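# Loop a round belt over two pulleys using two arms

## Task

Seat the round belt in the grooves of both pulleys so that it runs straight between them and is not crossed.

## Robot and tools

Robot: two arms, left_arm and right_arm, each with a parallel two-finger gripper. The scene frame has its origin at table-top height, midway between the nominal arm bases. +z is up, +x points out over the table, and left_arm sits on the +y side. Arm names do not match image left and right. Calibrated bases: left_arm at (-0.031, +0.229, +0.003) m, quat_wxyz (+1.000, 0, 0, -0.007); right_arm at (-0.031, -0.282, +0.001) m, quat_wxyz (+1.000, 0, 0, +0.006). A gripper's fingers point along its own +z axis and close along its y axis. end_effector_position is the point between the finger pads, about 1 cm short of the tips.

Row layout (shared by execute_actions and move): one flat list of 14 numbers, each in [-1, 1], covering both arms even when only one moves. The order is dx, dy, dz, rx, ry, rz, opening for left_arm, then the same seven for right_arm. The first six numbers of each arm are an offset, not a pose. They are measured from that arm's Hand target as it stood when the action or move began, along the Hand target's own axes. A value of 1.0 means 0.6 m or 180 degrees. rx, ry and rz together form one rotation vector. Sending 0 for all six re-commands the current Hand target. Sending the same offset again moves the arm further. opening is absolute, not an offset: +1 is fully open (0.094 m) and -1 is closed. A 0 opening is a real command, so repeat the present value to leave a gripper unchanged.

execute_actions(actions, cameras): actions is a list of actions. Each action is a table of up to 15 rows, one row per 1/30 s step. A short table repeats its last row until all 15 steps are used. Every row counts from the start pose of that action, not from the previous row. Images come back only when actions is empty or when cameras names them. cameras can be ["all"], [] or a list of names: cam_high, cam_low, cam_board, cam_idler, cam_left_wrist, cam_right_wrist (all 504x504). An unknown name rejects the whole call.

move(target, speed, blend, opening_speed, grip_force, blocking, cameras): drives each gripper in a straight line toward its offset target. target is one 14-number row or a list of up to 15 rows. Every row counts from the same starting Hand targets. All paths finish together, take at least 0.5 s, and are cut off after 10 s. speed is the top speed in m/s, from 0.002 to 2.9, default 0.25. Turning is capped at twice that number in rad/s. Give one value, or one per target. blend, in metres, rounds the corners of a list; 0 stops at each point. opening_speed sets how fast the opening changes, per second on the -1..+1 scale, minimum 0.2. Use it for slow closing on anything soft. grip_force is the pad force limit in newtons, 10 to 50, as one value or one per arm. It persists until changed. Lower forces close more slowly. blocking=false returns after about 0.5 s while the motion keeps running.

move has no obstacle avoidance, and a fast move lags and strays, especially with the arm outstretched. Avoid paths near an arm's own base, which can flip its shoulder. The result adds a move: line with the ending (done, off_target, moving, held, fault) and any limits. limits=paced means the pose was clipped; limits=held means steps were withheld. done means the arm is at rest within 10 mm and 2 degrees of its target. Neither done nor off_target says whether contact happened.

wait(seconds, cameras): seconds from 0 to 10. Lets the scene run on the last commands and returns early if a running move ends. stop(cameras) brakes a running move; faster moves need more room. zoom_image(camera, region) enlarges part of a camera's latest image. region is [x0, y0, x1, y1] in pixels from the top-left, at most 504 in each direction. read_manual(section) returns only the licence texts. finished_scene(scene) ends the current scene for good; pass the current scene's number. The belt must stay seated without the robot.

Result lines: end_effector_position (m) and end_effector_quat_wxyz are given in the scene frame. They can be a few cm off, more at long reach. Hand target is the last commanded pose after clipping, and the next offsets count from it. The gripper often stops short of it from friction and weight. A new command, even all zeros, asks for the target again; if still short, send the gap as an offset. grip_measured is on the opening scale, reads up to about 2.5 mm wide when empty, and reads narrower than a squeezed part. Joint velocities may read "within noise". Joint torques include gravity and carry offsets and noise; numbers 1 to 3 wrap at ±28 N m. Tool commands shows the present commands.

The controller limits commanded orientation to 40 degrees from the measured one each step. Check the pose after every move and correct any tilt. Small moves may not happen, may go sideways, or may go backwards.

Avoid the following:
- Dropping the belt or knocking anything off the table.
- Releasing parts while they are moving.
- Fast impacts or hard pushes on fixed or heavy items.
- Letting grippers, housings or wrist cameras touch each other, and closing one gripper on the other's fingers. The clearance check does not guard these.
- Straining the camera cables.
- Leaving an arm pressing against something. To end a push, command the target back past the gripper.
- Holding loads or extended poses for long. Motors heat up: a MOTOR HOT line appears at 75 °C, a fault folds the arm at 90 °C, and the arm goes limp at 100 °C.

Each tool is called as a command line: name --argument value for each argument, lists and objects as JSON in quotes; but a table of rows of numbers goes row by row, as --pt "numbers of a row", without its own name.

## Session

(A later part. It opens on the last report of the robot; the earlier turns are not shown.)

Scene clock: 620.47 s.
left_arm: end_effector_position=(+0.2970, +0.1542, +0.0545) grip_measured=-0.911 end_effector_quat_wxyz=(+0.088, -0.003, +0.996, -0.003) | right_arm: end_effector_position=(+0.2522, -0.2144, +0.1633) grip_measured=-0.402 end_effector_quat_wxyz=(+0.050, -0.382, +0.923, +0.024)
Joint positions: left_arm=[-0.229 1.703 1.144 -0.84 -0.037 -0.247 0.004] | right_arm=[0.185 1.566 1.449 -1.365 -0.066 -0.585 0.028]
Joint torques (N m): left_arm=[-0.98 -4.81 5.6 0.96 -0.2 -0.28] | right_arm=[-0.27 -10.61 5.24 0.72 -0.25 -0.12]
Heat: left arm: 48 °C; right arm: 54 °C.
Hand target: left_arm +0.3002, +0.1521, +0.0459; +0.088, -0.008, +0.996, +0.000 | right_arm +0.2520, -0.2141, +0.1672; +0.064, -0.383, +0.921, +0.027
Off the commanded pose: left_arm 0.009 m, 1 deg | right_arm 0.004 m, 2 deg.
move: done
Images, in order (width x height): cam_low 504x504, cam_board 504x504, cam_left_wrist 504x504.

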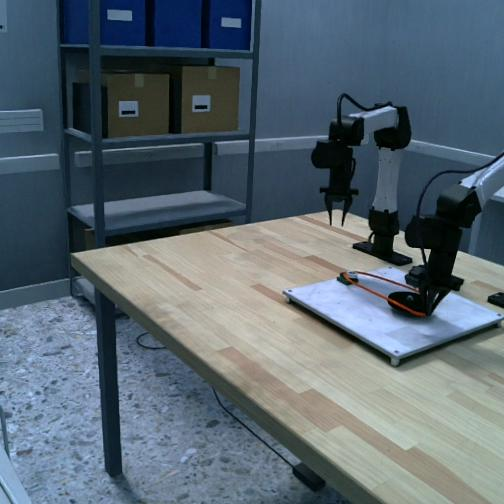

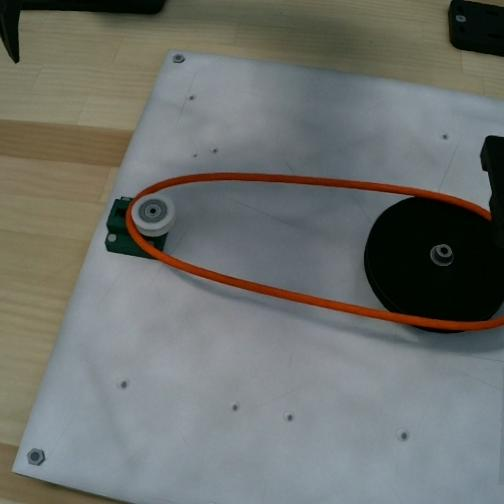

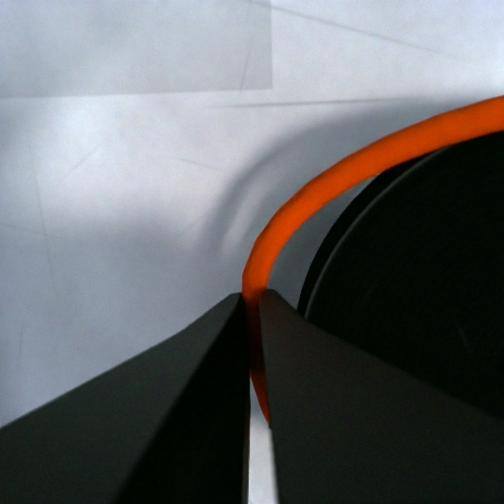

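move --target '[-0.002,0,-0.009,0,0,0,-0.95,0,0,0,0,0,0,-0.4]' --speed 0.05 --cameras '["cam_low"]'

zoom_image --camera "cam_low" --region '[380, 270, 440, 330]'

Scene clock: 633.53 s.
left_arm: end_effector_position=(+0.2970, +0.1542, +0.0545) grip_measured=-0.911 end_effector_quat_wxyz=(+0.088, -0.004, +0.996, -0.003) | right_arm: end_effector_position=(+0.2522, -0.2144, +0.1633) grip_measured=-0.402 end_effector_quat_wxyz=(+0.050, -0.382, +0.923, +0.024)
Joint positions: left_arm=[-0.229 1.703 1.144 -0.84 -0.037 -0.248 0.004] | right_arm=[0.185 1.566 1.449 -1.365 -0.066 -0.585 0.028]
Joint torques (N m): left_arm=[-0.96 -5.29 7.12 0.75 -0.21 -0.28] | right_arm=[-0.32 -10.25 5.07 0.74 -0.22 -0.11]
Motor temperatures (°C): left_arm=[25 47 38 27 25 23 31] | right_arm=[24 53 33 29 25 22 24]
Heat: left arm: 47 °C; right arm: 53 °C.
Hand target: left_arm +0.3005, +0.1521, +0.0514; +0.088, -0.008, +0.996, +0.000 | right_arm +0.2520, -0.2141, +0.1672; +0.064, -0.383, +0.921, +0.027
Off the commanded pose: left_arm 0.005 m, 1 deg | right_arm 0.004 m, 2 deg.
move: done
Images, in order (width x height): cam_low 504x504.

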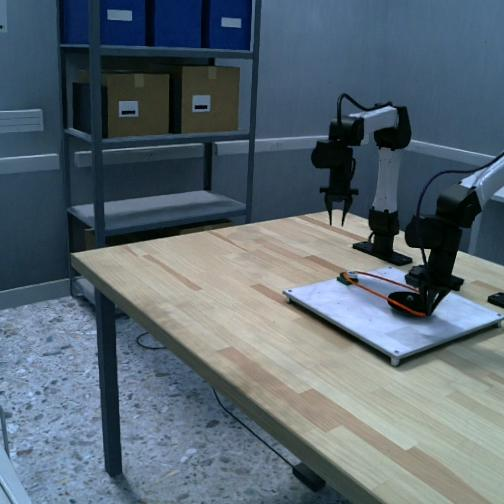

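Scaled by 8.400 from the camera's 504x504 image, which has a finer 720x720 frame.

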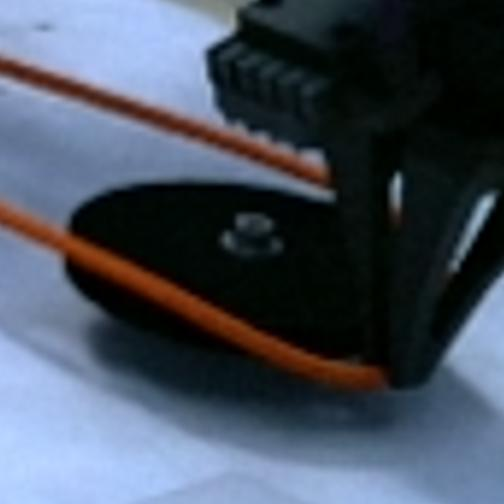

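move --target '[-0.002,0,-0.01,0,0,0,-0.95,0,0,0,0,0,0,-0.4]' --speed 0.05 --cameras '["cam_low","cam_left_wrist"]'

zoom_image --camera "cam_low" --region '[380, 270, 440, 330]'

Scene clock: 650.23 s.
left_arm: end_effector_position=(+0.2971, +0.1543, +0.0562) grip_measured=-0.911 end_effector_quat_wxyz=(+0.087, -0.004, +0.996, -0.003) | right_arm: end_effector_position=(+0.2522, -0.2144, +0.1633) grip_measured=-0.402 end_effector_quat_wxyz=(+0.050, -0.382, +0.923, +0.024)
Joint positions: left_arm=[-0.229 1.703 1.151 -0.85 -0.037 -0.249 0.004] | right_arm=[0.185 1.566 1.449 -1.365 -0.066 -0.585 0.028]
Joint torques (N m): left_arm=[-1.01 -5.79 8.1 0.62 -0.19 -0.26] | right_arm=[-0.5 -10.37 5.01 0.73 -0.23 -0.11]
Heat: left arm: 46 °C; right arm: 53 °C.
Hand target: left_arm +0.3005, +0.1522, +0.0575; +0.088, -0.008, +0.996, +0.000 | right_arm +0.2520, -0.2141, +0.1672; +0.064, -0.383, +0.921, +0.027
Off the commanded pose: left_arm 0.004 m, 1 deg | right_arm 0.004 m, 2 deg.
move: done
Images, in order (width x height): cam_low 504x504, cam_left_wrist 504x504.

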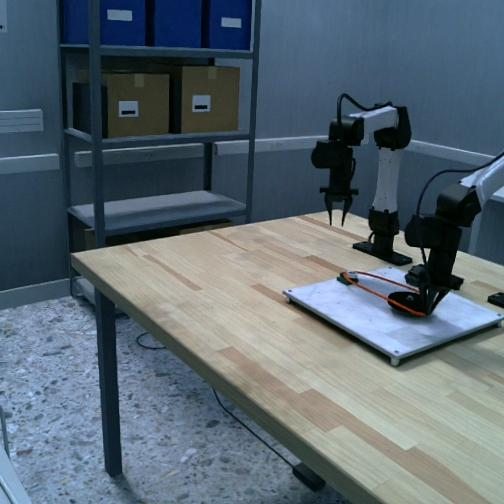

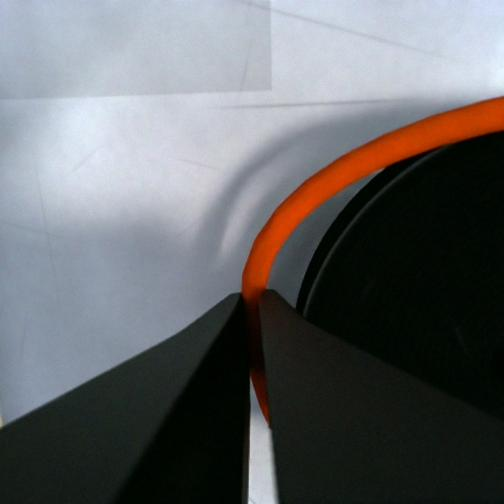

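Scaled by 8.400 from the camera's 504x504 image, which has a finer 720x720 frame.

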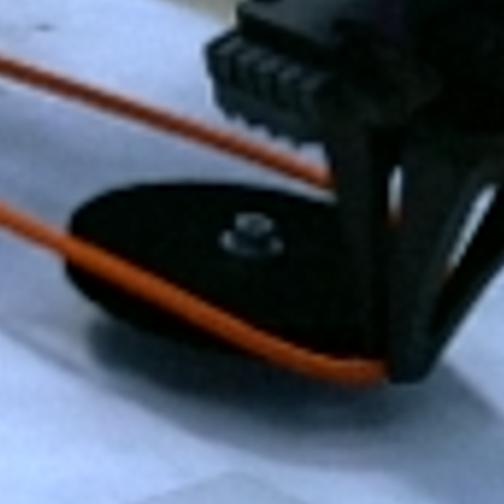

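move --target '[-0.001,-0.004,-0.006,0,0,0,-0.95,0,0,0,0,0,0,-0.4]' --speed 0.05

move --target '[0,0,0,0,0,0,-0.6,0,0,0,0,0,0,-0.4]' --opening_speed 0.3 --cameras '["cam_low","cam_left_wrist","cam_board"]'

zoom_image --camera "cam_low" --region '[380, 270, 440, 330]'

zoom_image --camera "cam_board" --region '[340, 150, 504, 350]'

Scene clock: 661.17 s.
left_arm: end_effector_position=(+0.2954, +0.1535, +0.0585) grip_measured=-0.911 end_effector_quat_wxyz=(+0.083, -0.005, +0.997, +0.001) | right_arm: end_effector_position=(+0.2522, -0.2144, +0.1633) grip_measured=-0.402 end_effector_quat_wxyz=(+0.050, -0.382, +0.923, +0.024)
Joint positions: left_arm=[-0.235 1.703 1.162 -0.87 -0.043 -0.256 0.004] | right_arm=[0.185 1.566 1.449 -1.365 -0.066 -0.585 0.028]
Joint torques (N m): left_arm=[-1.06 -5.97 8.29 0.63 -0.16 -0.24] | right_arm=[-0.35 -10.33 5.18 0.7 -0.24 -0.13]
Heat: left arm: 46 °C; right arm: 52 °C.
Hand target: left_arm +0.3006, +0.1498, +0.0612; +0.088, -0.008, +0.996, +0.000 | right_arm +0.2520, -0.2141, +0.1672; +0.064, -0.383, +0.921, +0.027
Off the commanded pose: left_arm 0.007 m, 1 deg | right_arm 0.004 m, 2 deg.
move: done

Scene clock: 662.53 s.
left_arm: end_effector_position=(+0.2949, +0.1598, +0.0589) grip_measured=-0.602 end_effector_quat_wxyz=(+0.083, -0.006, +0.996, +0.018) | right_arm: end_effector_position=(+0.2522, -0.2144, +0.1633) grip_measured=-0.402 end_effector_quat_wxyz=(+0.050, -0.382, +0.923, +0.024)
Joint positions: left_arm=[-0.235 1.703 1.164 -0.88 -0.077 -0.257 0.019] | right_arm=[0.185 1.566 1.449 -1.365 -0.066 -0.585 0.028]
Joint torques (N m): left_arm=[-1.01 -6.01 8.16 0.69 0.15 -0.23] | right_arm=[-0.64 -10.52 5.26 0.73 -0.2 -0.08]
Heat: left arm: 46 °C; right arm: 52 °C.
Hand target: left_arm +0.3005, +0.1498, +0.0611; +0.088, -0.008, +0.996, +0.000 | right_arm +0.2520, -0.2141, +0.1672; +0.064, -0.383, +0.921, +0.027
Off the commanded pose: left_arm 0.012 m, 2 deg | right_arm 0.004 m, 2 deg.
move: off_target (left_arm)
Images, in order (width x height): cam_low 504x504, cam_board 504x504, cam_left_wrist 504x504.

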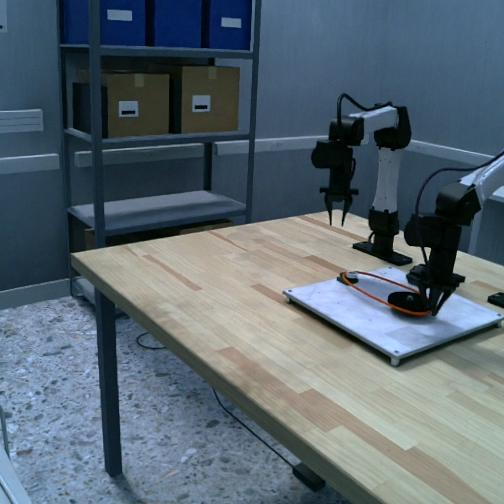

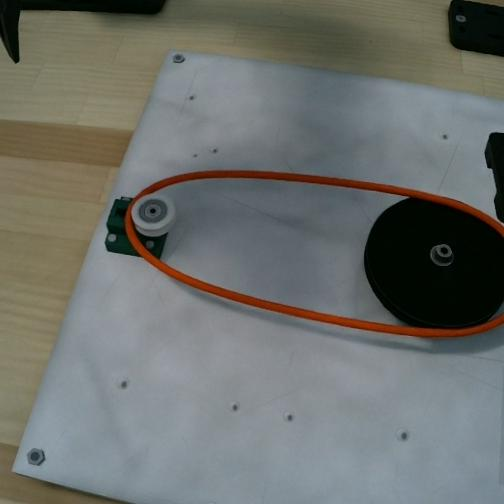

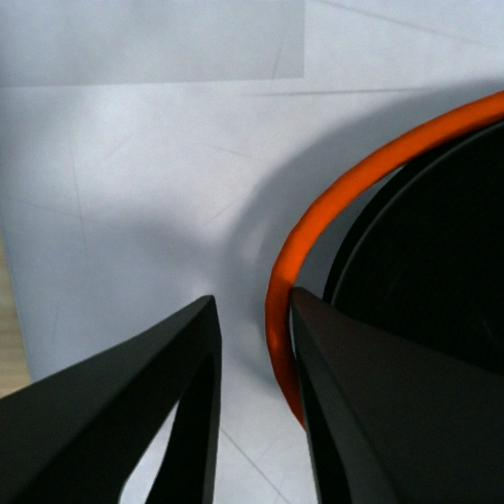

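Scaled by 8.400 from the camera's 504x504 image, which has a finer 720x720 frame.

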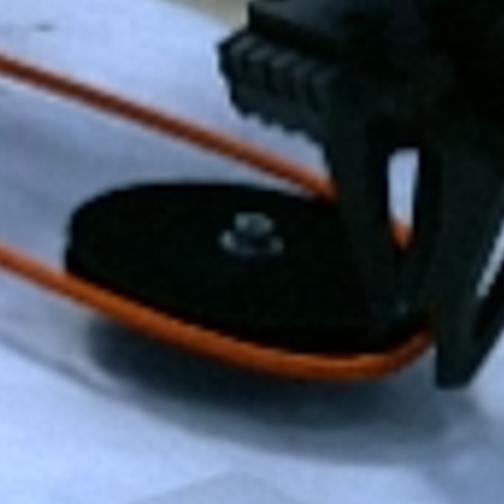

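Scaled by 2.520 from the camera's 504x504 image, which has a finer 720x720 frame.

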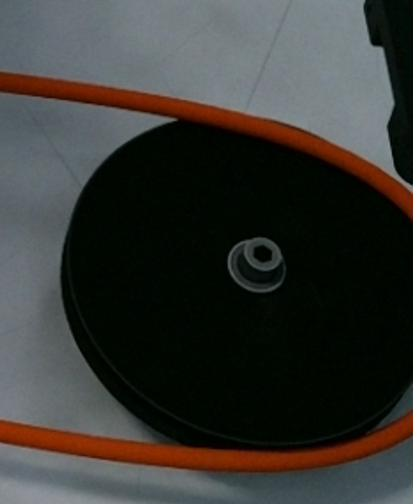

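move --target '[-0.003,0,-0.022,0,0,0,-0.6,0,0,0,0,0,0,-0.4]' --speed 0.05 --cameras '["cam_low","cam_left_wrist","cam_board"]'

zoom_image --camera "cam_low" --region '[380, 270, 440, 330]'

Scene clock: 669.57 s.
left_arm: end_effector_position=(+0.2960, +0.1584, +0.0668) grip_measured=-0.602 end_effector_quat_wxyz=(+0.080, -0.007, +0.997, +0.016) | right_arm: end_effector_position=(+0.2522, -0.2144, +0.1633) grip_measured=-0.402 end_effector_quat_wxyz=(+0.050, -0.382, +0.923, +0.024)
Joint positions: left_arm=[-0.235 1.703 1.197 -0.917 -0.071 -0.258 0.019] | right_arm=[0.185 1.566 1.449 -1.365 -0.066 -0.585 0.028]
Joint torques (N m): left_arm=[-1.13 -7.24 8.47 0.56 0.1 -0.23] | right_arm=[-0.42 -10.37 5.2 0.73 -0.2 -0.12]
Heat: left arm: 46 °C; right arm: 52 °C.
Hand target: left_arm +0.3001, +0.1498, +0.0745; +0.088, -0.008, +0.996, +0.000 | right_arm +0.2520, -0.2141, +0.1672; +0.064, -0.383, +0.921, +0.027
Off the commanded pose: left_arm 0.012 m, 2 deg | right_arm 0.004 m, 2 deg.
move: off_target (left_arm)
Images, in order (width x height): cam_low 504x504, cam_board 504x504, cam_left_wrist 504x504.

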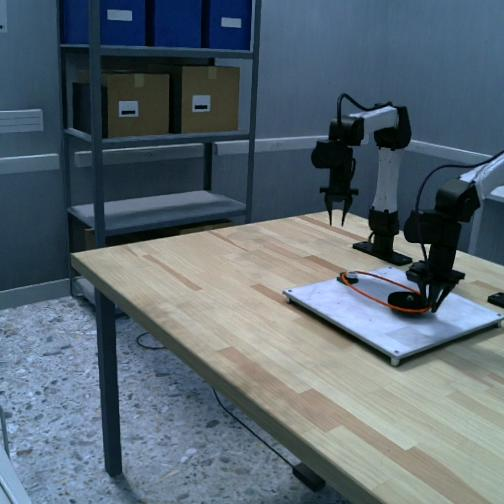

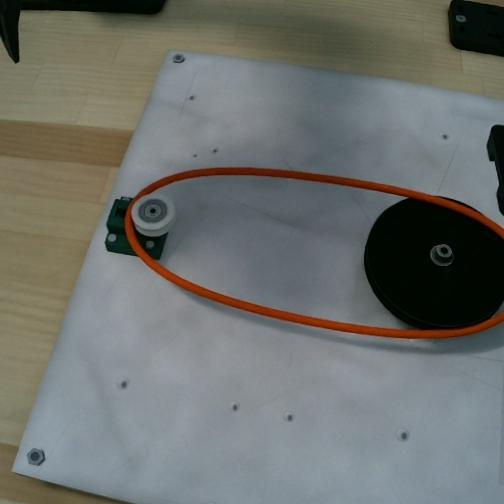

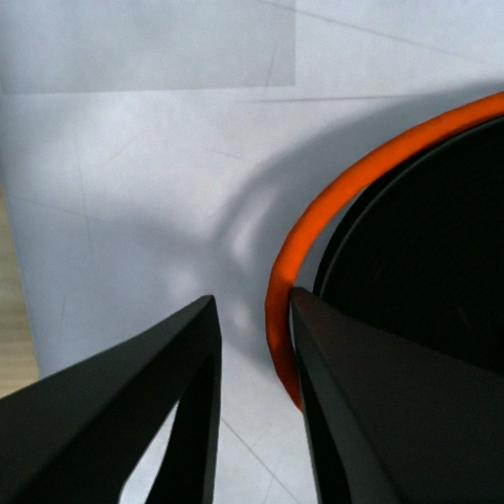

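Scaled by 8.400 from the camera's 504x504 image, which has a finer 720x720 frame.

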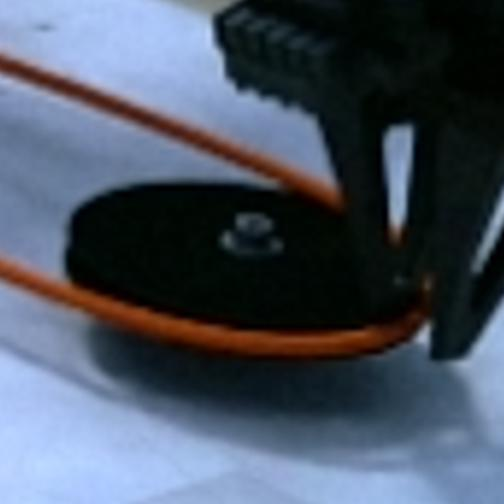

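move --pt "0.0057 0.0128 0.037 0 0 0 -0.6 0 0 0 0 0 0 -0.4" --pt "-0.0263 0 0.0427 0.029 -0.0025 0.164 -0.6 0 0 0 0 0 0 -0.4" --speed 0.05 --cameras '["cam_low","cam_left_wrist","cam_board"]'

zoom_image --camera "cam_low" --region '[380, 270, 440, 330]'

zoom_image --camera "cam_board" --region '[340, 150, 504, 350]'

Scene clock: 746.00 s.
left_arm: end_effector_position=(+0.3173, +0.1544, +0.0537) grip_measured=-0.602 end_effector_quat_wxyz=(+0.090, +0.243, +0.966, -0.010) | right_arm: end_effector_position=(+0.2522, -0.2144, +0.1633) grip_measured=-0.402 end_effector_quat_wxyz=(+0.050, -0.382, +0.923, +0.024)
Joint positions: left_arm=[-0.182 1.769 1.218 -0.84 0.029 0.293 0.019] | right_arm=[0.185 1.566 1.449 -1.365 -0.066 -0.585 0.028]
Joint torques (N m): left_arm=[0.02 -5.85 7.72 0.69 0.2 0.03] | right_arm=[-0.43 -10.4 5.33 0.66 -0.23 -0.1]
Heat: left arm: 48 °C; right arm: 52 °C.
Hand target: left_arm +0.3201, +0.1501, +0.0520; +0.089, +0.250, +0.964, -0.022 | right_arm +0.2520, -0.2141, +0.1672; +0.064, -0.383, +0.921, +0.027
Off the commanded pose: left_arm 0.005 m, 2 deg | right_arm 0.004 m, 2 deg.
move: done
Images, in order (width x height): cam_low 504x504, cam_board 504x504, cam_left_wrist 504x504.

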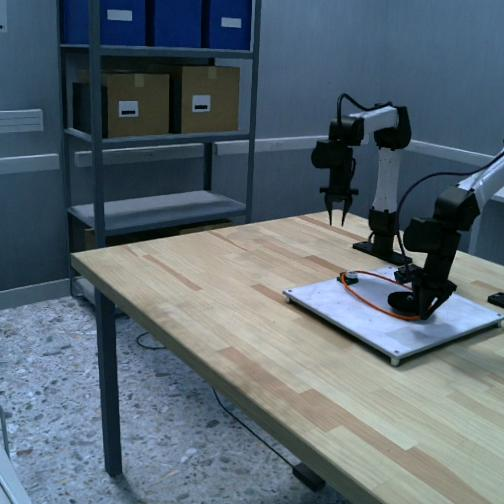

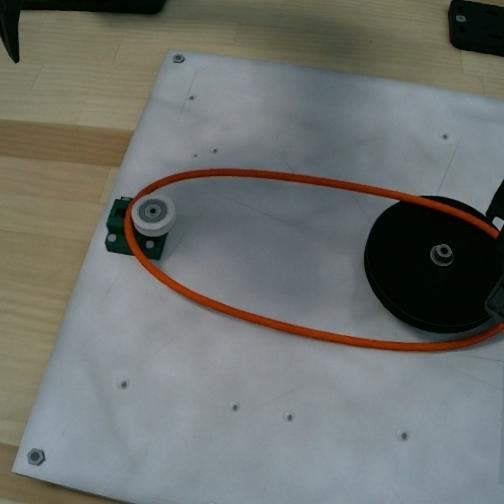

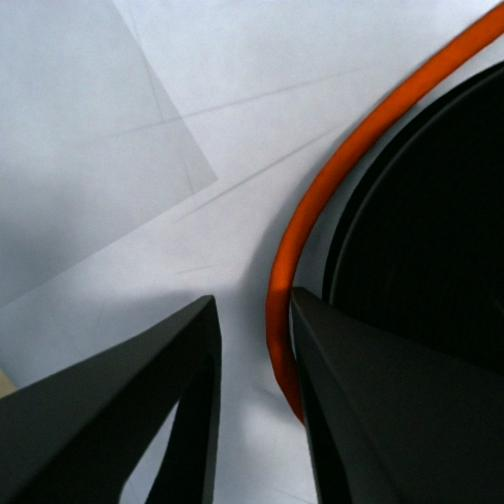

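Scaled by 8.400 from the camera's 504x504 image, which has a finer 720x720 frame.

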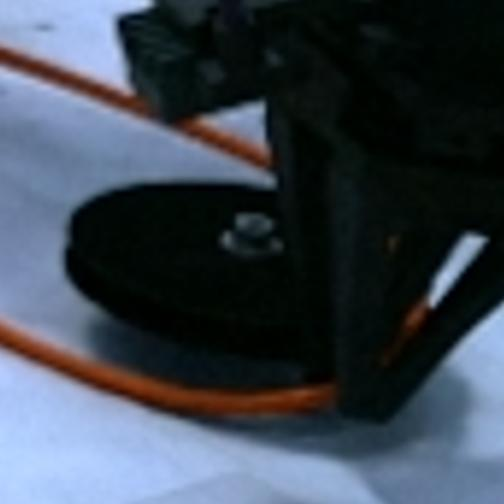

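Scaled by 2.520 from the camera's 504x504 image, which has a finer 720x720 frame.

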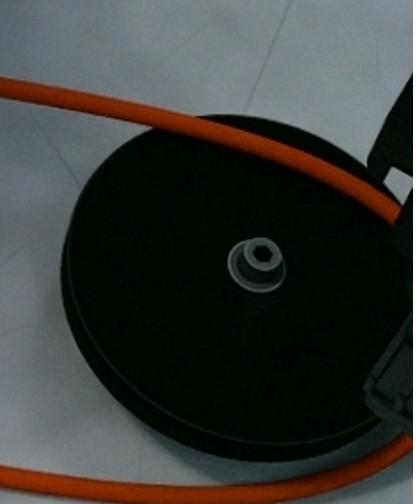

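move --pt "0.0543 -0.014 -0.0152 -0.0305 0 -0.164 -0.6 0 0 0 0 0 0 -0.4" --pt "0.0958 -0.0547 -0.0228 -0.061 0 -0.328 -0.6 0 0 0 0 0 0 -0.4" --speed 0.05 --blend '[0.01,0]' --cameras '["cam_low","cam_left_wrist","cam_board"]'

zoom_image --camera "cam_low" --region '[380, 270, 440, 330]'

zoom_image --camera "cam_board" --region '[340, 150, 504, 350]'

Scene clock: 779.03 s.
left_arm: end_effector_position=(+0.2552, +0.1530, +0.0483) grip_measured=-0.602 end_effector_quat_wxyz=(+0.077, -0.240, +0.967, +0.029) | right_arm: end_effector_position=(+0.2522, -0.2144, +0.1633) grip_measured=-0.402 end_effector_quat_wxyz=(+0.050, -0.382, +0.923, +0.024)
Joint positions: left_arm=[-0.323 1.625 1.037 -0.885 -0.132 -0.816 0.019] | right_arm=[0.185 1.566 1.449 -1.365 -0.066 -0.585 0.028]
Joint torques (N m): left_arm=[-1.11 -8.25 5.71 0.55 -0.26 -0.23] | right_arm=[-0.43 -10.37 5.19 0.71 -0.24 -0.15]
Heat: left arm: 48 °C; right arm: 52 °C.
Hand target: left_arm +0.2558, +0.1509, +0.0549; +0.089, -0.242, +0.966, +0.023 (not the last commanded pose) | right_arm +0.2520, -0.2141, +0.1672; +0.064, -0.383, +0.921, +0.027
Off the commanded pose: left_arm 0.008 m, 3 deg | right_arm 0.004 m, 2 deg.
move: off_target (left_arm; path cut at 10 s); path passed 1 of 2 targets
Images, in order (width x height): cam_low 504x504, cam_board 504x504, cam_left_wrist 504x504.

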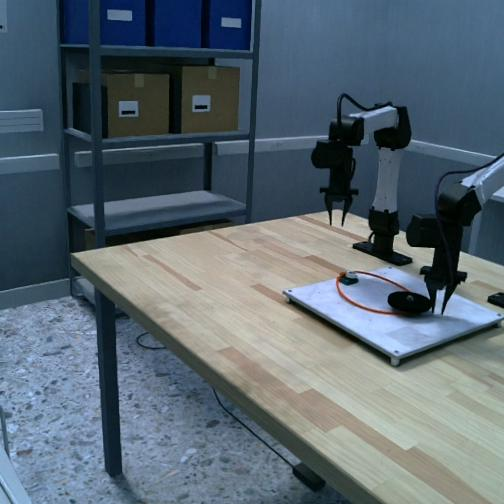

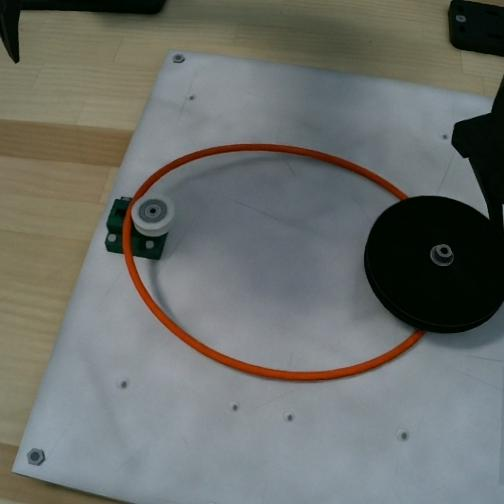

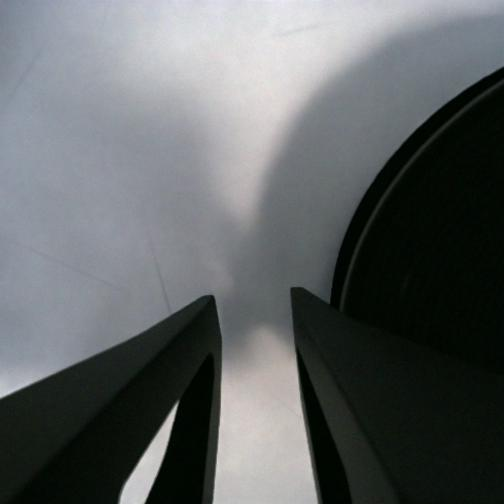

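Scaled by 8.400 from the camera's 504x504 image, which has a finer 720x720 frame.

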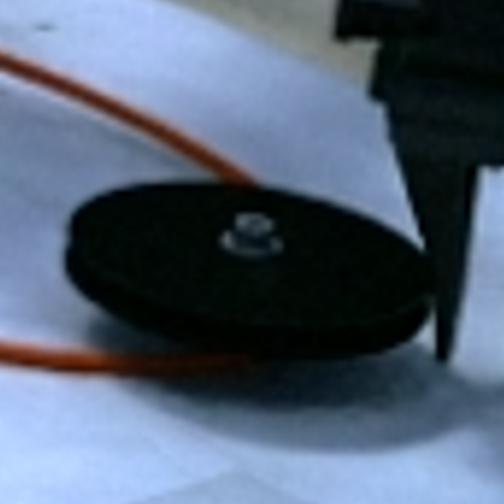

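Scaled by 2.520 from the camera's 504x504 image, which has a finer 720x720 frame.

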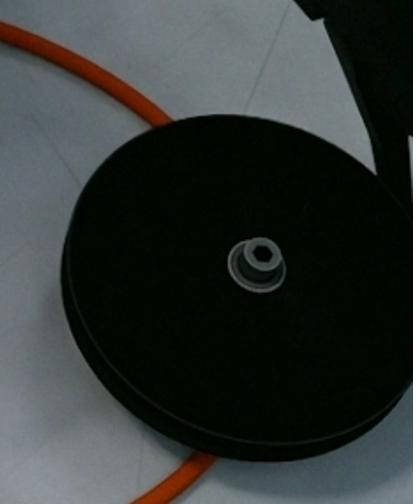

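move --target '[0,-0.02,-0.15,0.03,0,0.164,-0.4,0,0,0,0,0,0,-0.4]' --speed 0.15 --cameras '["all"]'

zoom_image --camera "cam_idler" --region '[150, 180, 310, 340]'

zoom_image --camera "cam_low" --region '[320, 230, 440, 320]'

Scene clock: 822.50 s.
left_arm: end_effector_position=(+0.2464, +0.1360, +0.1309) grip_measured=-0.402 end_effector_quat_wxyz=(+0.079, +0.009, +0.997, +0.009) | right_arm: end_effector_position=(+0.2522, -0.2144, +0.1633) grip_measured=-0.402 end_effector_quat_wxyz=(+0.050, -0.382, +0.923, +0.024)
Joint positions: left_arm=[-0.352 1.516 1.261 -1.175 -0.072 -0.343 0.028] | right_arm=[0.185 1.566 1.449 -1.365 -0.066 -0.585 0.028]
Joint torques (N m): left_arm=[-0.79 -7.45 8.58 0.48 -0.07 0.02] | right_arm=[-0.17 -10.51 5.19 0.71 -0.23 -0.12]
Heat: left arm: 50 °C; right arm: 52 °C.
Hand target: left_arm +0.2469, +0.1325, +0.1434; +0.092, +0.017, +0.996, +0.000 | right_arm +0.2520, -0.2141, +0.1672; +0.064, -0.383, +0.921, +0.027
Off the commanded pose: left_arm 0.013 m, 2 deg | right_arm 0.004 m, 2 deg.
move: off_target (left_arm)

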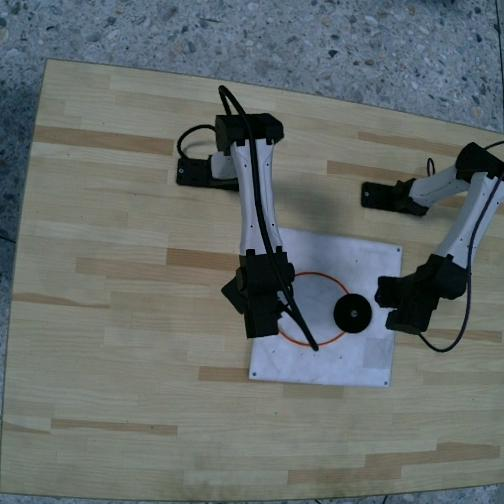

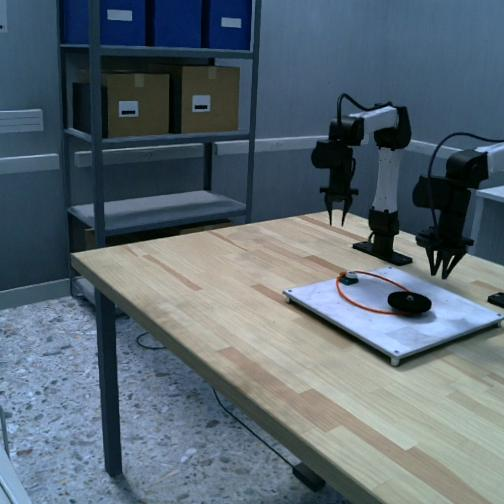

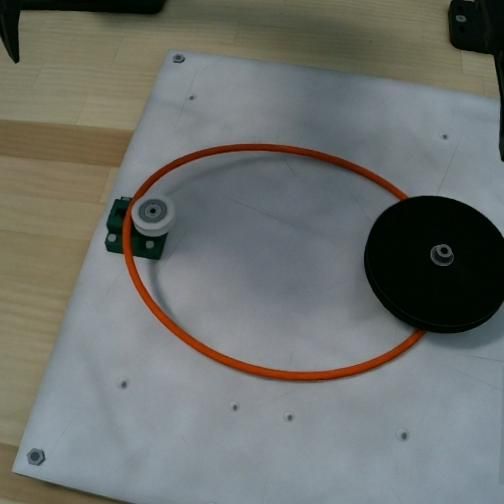

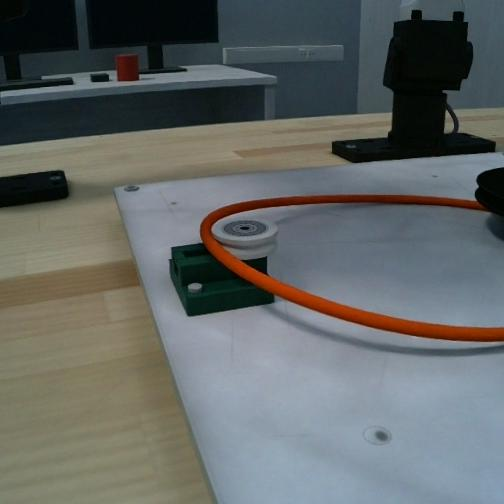

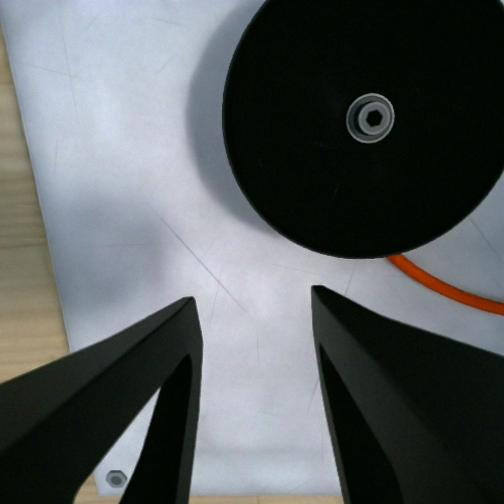

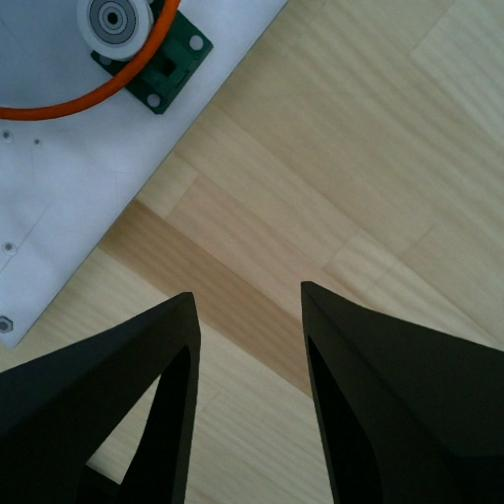

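Scaled by 3.150 from the camera's 504x504 image, which has a finer 720x720 frame.

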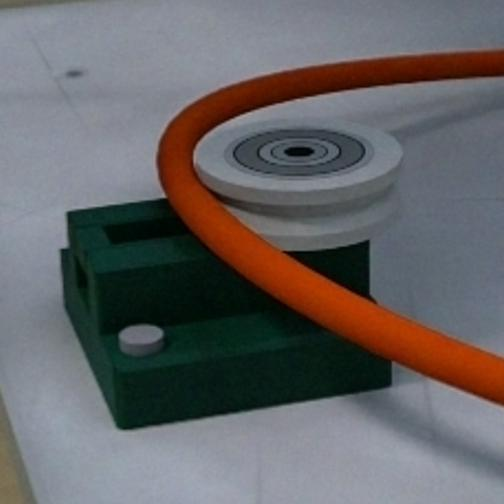

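Scaled by 4.200 from the camera's 504x504 image, which has a finer 720x720 frame.

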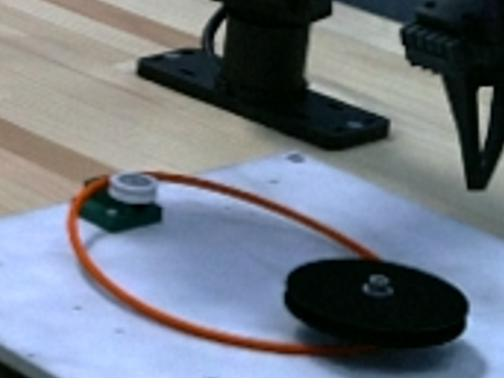

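execute_actions --actions '[]'

Scene clock: 867.03 s.
left_arm: end_effector_position=(+0.2463, +0.1360, +0.1308) grip_measured=-0.402 end_effector_quat_wxyz=(+0.078, +0.009, +0.997, +0.009) | right_arm: end_effector_position=(+0.2522, -0.2144, +0.1633) grip_measured=-0.402 end_effector_quat_wxyz=(+0.050, -0.382, +0.923, +0.024)
Joint positions: left_arm=[-0.352 1.516 1.261 -1.175 -0.072 -0.343 0.028] | right_arm=[0.185 1.566 1.449 -1.365 -0.066 -0.585 0.028]
Joint velocities: within noise
Joint torques (N m): left_arm=[-0.77 -7.47 8.61 0.51 -0.05 0.01] | right_arm=[-0.42 -10.47 5.35 0.68 -0.2 -0.12]
Motor temperatures (°C): left_arm=[25 49 45 25 24 23 27] | right_arm=[24 52 33 27 25 22 23]
Heat: left arm: 49 °C; right arm: 52 °C.
Hand target: left_arm +0.2469, +0.1324, +0.1434; +0.092, +0.017, +0.996, +0.000 | right_arm +0.2520, -0.2141, +0.1672; +0.064, -0.383, +0.921, +0.027
Tool commands: left_gripper/opening=-0.4 right_gripper/opening=-0.4
Off the commanded pose: left_arm 0.013 m, 2 deg | right_arm 0.004 m, 2 deg.

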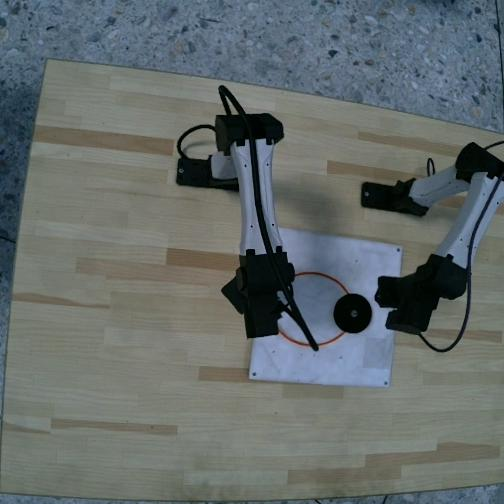

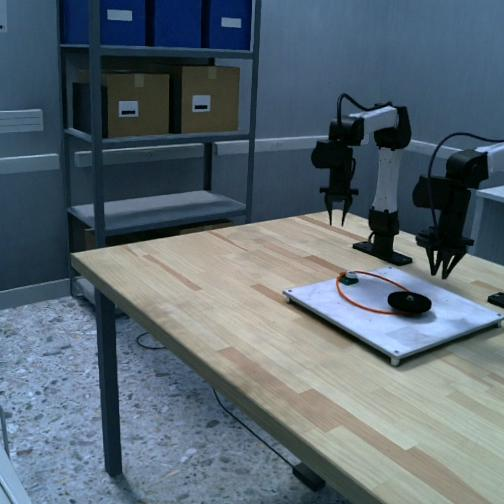

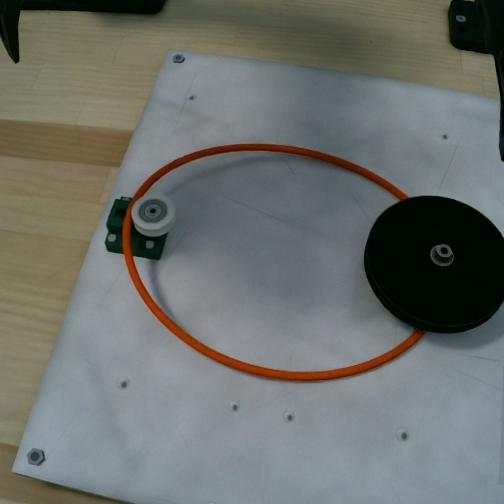

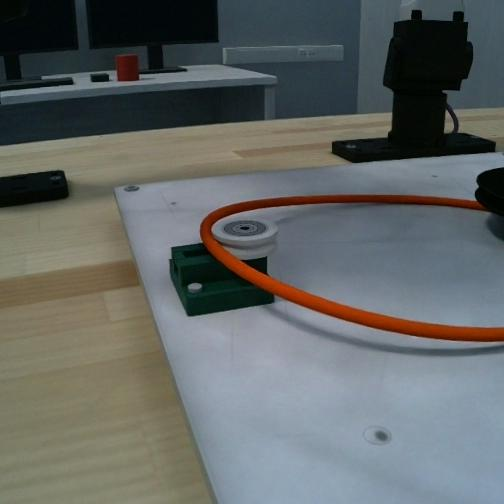

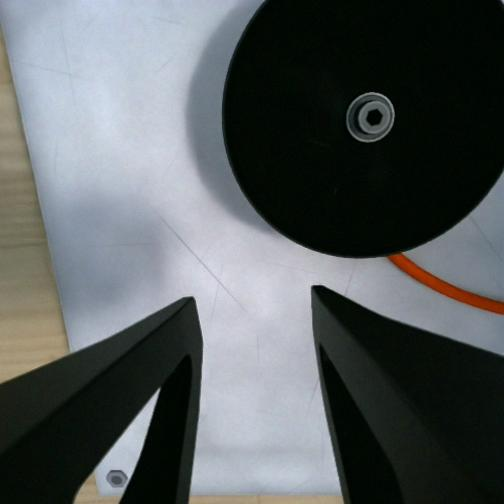

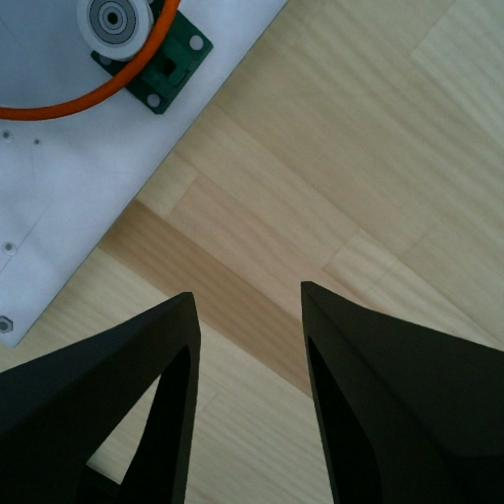

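zoom_image --camera "cam_idler" --region '[150, 150, 350, 350]'

zoom_image --camera "cam_board" --region '[90, 120, 290, 320]'

Scaled by 2.520 from the camera's 504x504 image, which has a finer 720x720 frame.

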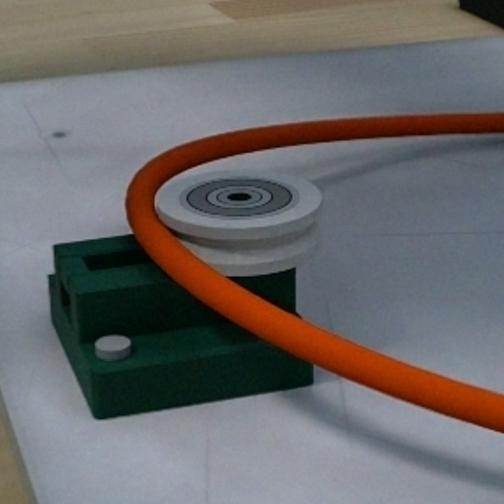

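Scaled by 2.520 from the camera's 504x504 image, which has a finer 720x720 frame.

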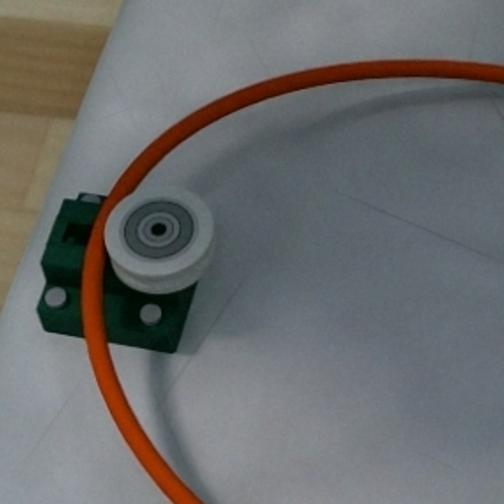

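move --target '[0,0,0,0,0,0,-0.4,-0.1995,-0.0075,0.1072,0,0,0,0.0]' --cameras '["cam_right_wrist","cam_board"]'

Scene clock: 913.03 s.
left_arm: end_effector_position=(+0.2463, +0.1360, +0.1308) grip_measured=-0.402 end_effector_quat_wxyz=(+0.078, +0.009, +0.997, +0.009) | right_arm: end_effector_position=(+0.3368, -0.1299, +0.1125) grip_measured=-0.002 end_effector_quat_wxyz=(+0.048, -0.385, +0.921, +0.031)
Joint positions: left_arm=[-0.352 1.516 1.261 -1.175 -0.072 -0.343 0.028] | right_arm=[0.353 1.97 1.734 -1.241 -0.065 -0.424 0.047]
Joint torques (N m): left_arm=[-0.77 -7.45 8.62 0.49 -0.07 0.03] | right_arm=[0.44 -12.42 9.18 0.63 0.01 0.03]
Heat: left arm: 49 °C; right arm: 52 °C.
Hand target: left_arm +0.2469, +0.1324, +0.1434; +0.092, +0.017, +0.996, +0.000 | right_arm +0.3451, -0.1271, +0.1200; +0.064, -0.383, +0.921, +0.027
Off the commanded pose: left_arm 0.013 m, 2 deg | right_arm 0.012 m, 2 deg.
move: off_target (left_arm, right_arm)
Images, in order (width x height): cam_board 504x504, cam_right_wrist 504x504.

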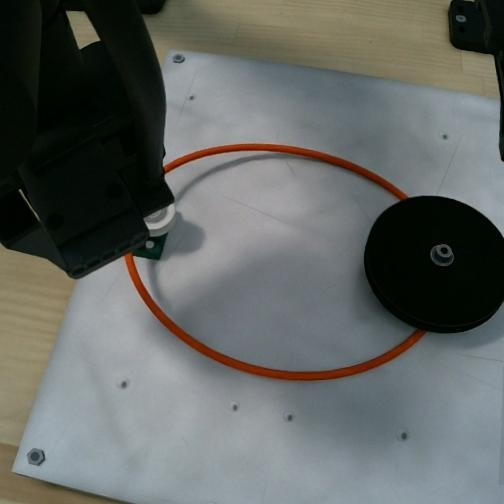

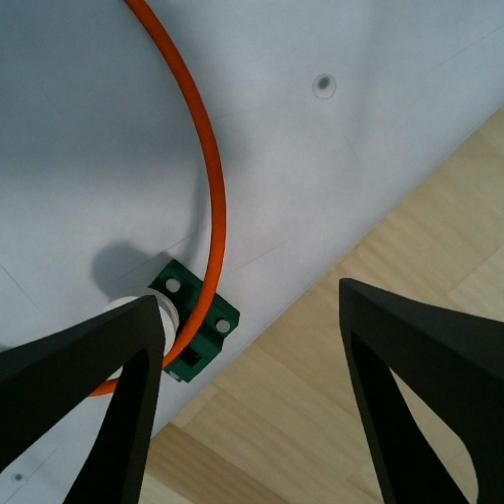

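move --pt "0 0 0 0 0 0 -0.4 0.006 0.0305 0.03 0 0 0 0.0" --pt "0 0 0 0 0 0 -0.4 0.0172 0.0305 0.1222 0 0 0 0.0" --blend 0.01 --speed 0.12 --cameras '["cam_right_wrist","cam_board","cam_idler"]'

Scene clock: 935.47 s.
left_arm: end_effector_position=(+0.2463, +0.1360, +0.1308) grip_measured=-0.402 end_effector_quat_wxyz=(+0.078, +0.009, +0.997, +0.009) | right_arm: end_effector_position=(+0.3309, -0.1143, +0.0512) grip_measured=-0.002 end_effector_quat_wxyz=(+0.064, -0.385, +0.920, +0.030)
Joint positions: left_arm=[-0.352 1.516 1.261 -1.175 -0.072 -0.343 0.028] | right_arm=[0.398 1.97 1.484 -0.958 -0.059 -0.379 0.047]
Joint torques (N m): left_arm=[-0.9 -7.43 8.64 0.48 -0.06 0.01] | right_arm=[0.59 -11.69 5.31 0.82 0.05 0.03]
Motor temperatures (°C): left_arm=[25 49 47 25 24 23 26] | right_arm=[24 56 36 27 25 22 23]
Heat: left arm: 49 °C; right arm: 56 °C.
Hand target: left_arm +0.2469, +0.1324, +0.1434; +0.092, +0.017, +0.996, +0.000 | right_arm +0.3321, -0.1141, +0.0460; +0.064, -0.383, +0.921, +0.027
Off the commanded pose: left_arm 0.013 m, 2 deg | right_arm 0.005 m, 0 deg.
move: off_target (left_arm)
Images, in order (width x height): cam_board 504x504, cam_idler 504x504, cam_right_wrist 504x504.

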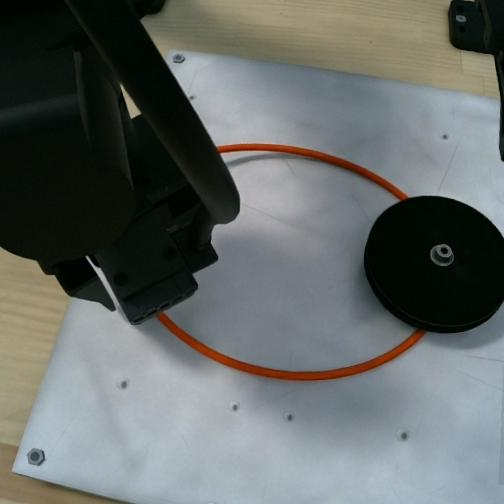

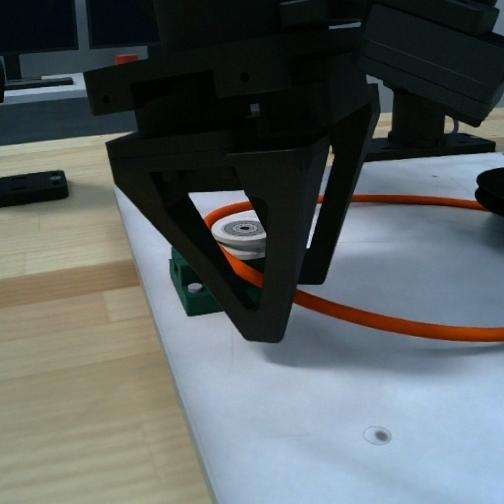

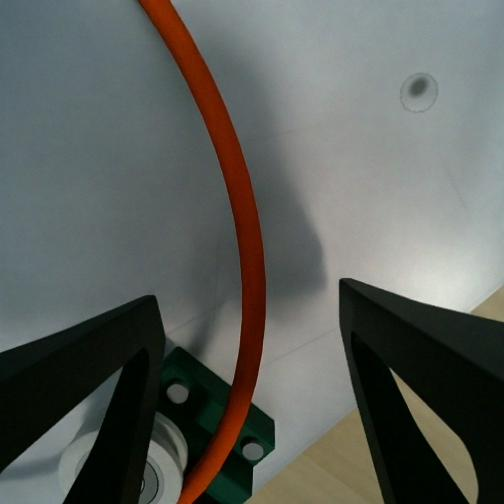

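move --pt "0 0 0 0 0 0 -0.4 0 0 0 0 0 0 -0.95" --pt "0 0 0 0 0 0 -0.4 -0.0069 0 -0.0495 0 0 0 -0.95" --pt "0 0 0 0 0 0 -0.4 0.0493 -0.0588 -0.0743 0 0 0 -0.95" --speed 0.1 --cameras '["cam_right_wrist","cam_board","cam_idler","cam_high"]'

Scene clock: 946.03 s.
left_arm: end_effector_position=(+0.2463, +0.1360, +0.1308) grip_measured=-0.402 end_effector_quat_wxyz=(+0.078, +0.009, +0.997, +0.009) | right_arm: end_effector_position=(+0.3343, -0.1540, +0.0754) grip_measured=-0.902 end_effector_quat_wxyz=(+0.058, -0.386, +0.920, +0.037)
Joint positions: left_arm=[-0.352 1.516 1.261 -1.175 -0.072 -0.343 0.028] | right_arm=[0.288 1.924 1.519 -1.058 -0.085 -0.49 0.005]
Joint torques (N m): left_arm=[-0.84 -7.41 8.64 0.49 -0.06 0.03] | right_arm=[-1.07 -16.16 5.27 0.51 0.11 -0.16]
Motor temperatures (°C): left_arm=[25 49 47 25 24 23 26] | right_arm=[24 57 35 27 25 22 23]
Heat: left arm: 49 °C; right arm: 57 °C.
Hand target: left_arm +0.2469, +0.1324, +0.1434; +0.092, +0.017, +0.996, +0.000 | right_arm +0.3321, -0.1641, +0.0861; +0.064, -0.383, +0.921, +0.027
Off the commanded pose: left_arm 0.013 m, 2 deg | right_arm 0.015 m, 1 deg.
move: off_target (left_arm, right_arm)
Images, in order (width x height): cam_high 504x504, cam_board 504x504, cam_idler 504x504, cam_right_wrist 504x504.

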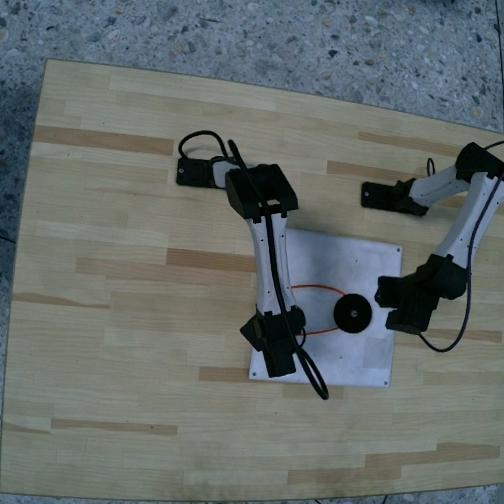

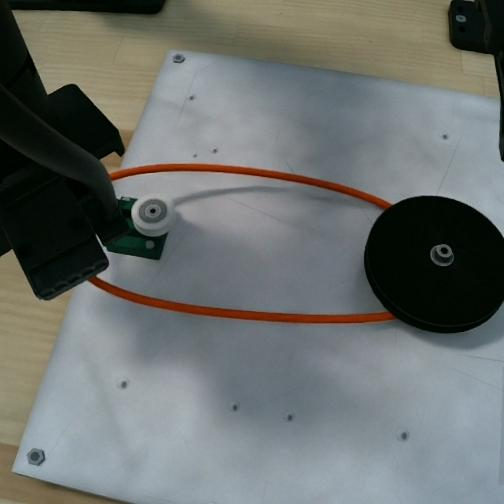

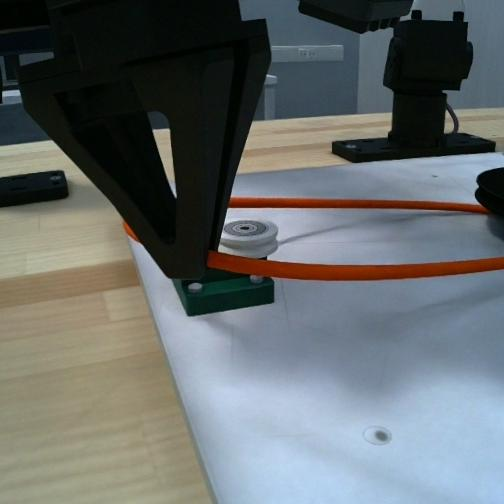

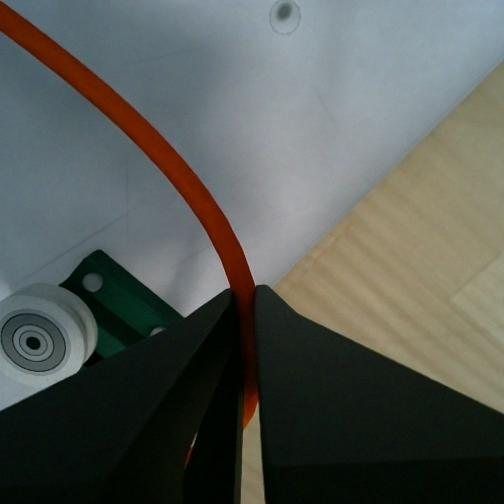

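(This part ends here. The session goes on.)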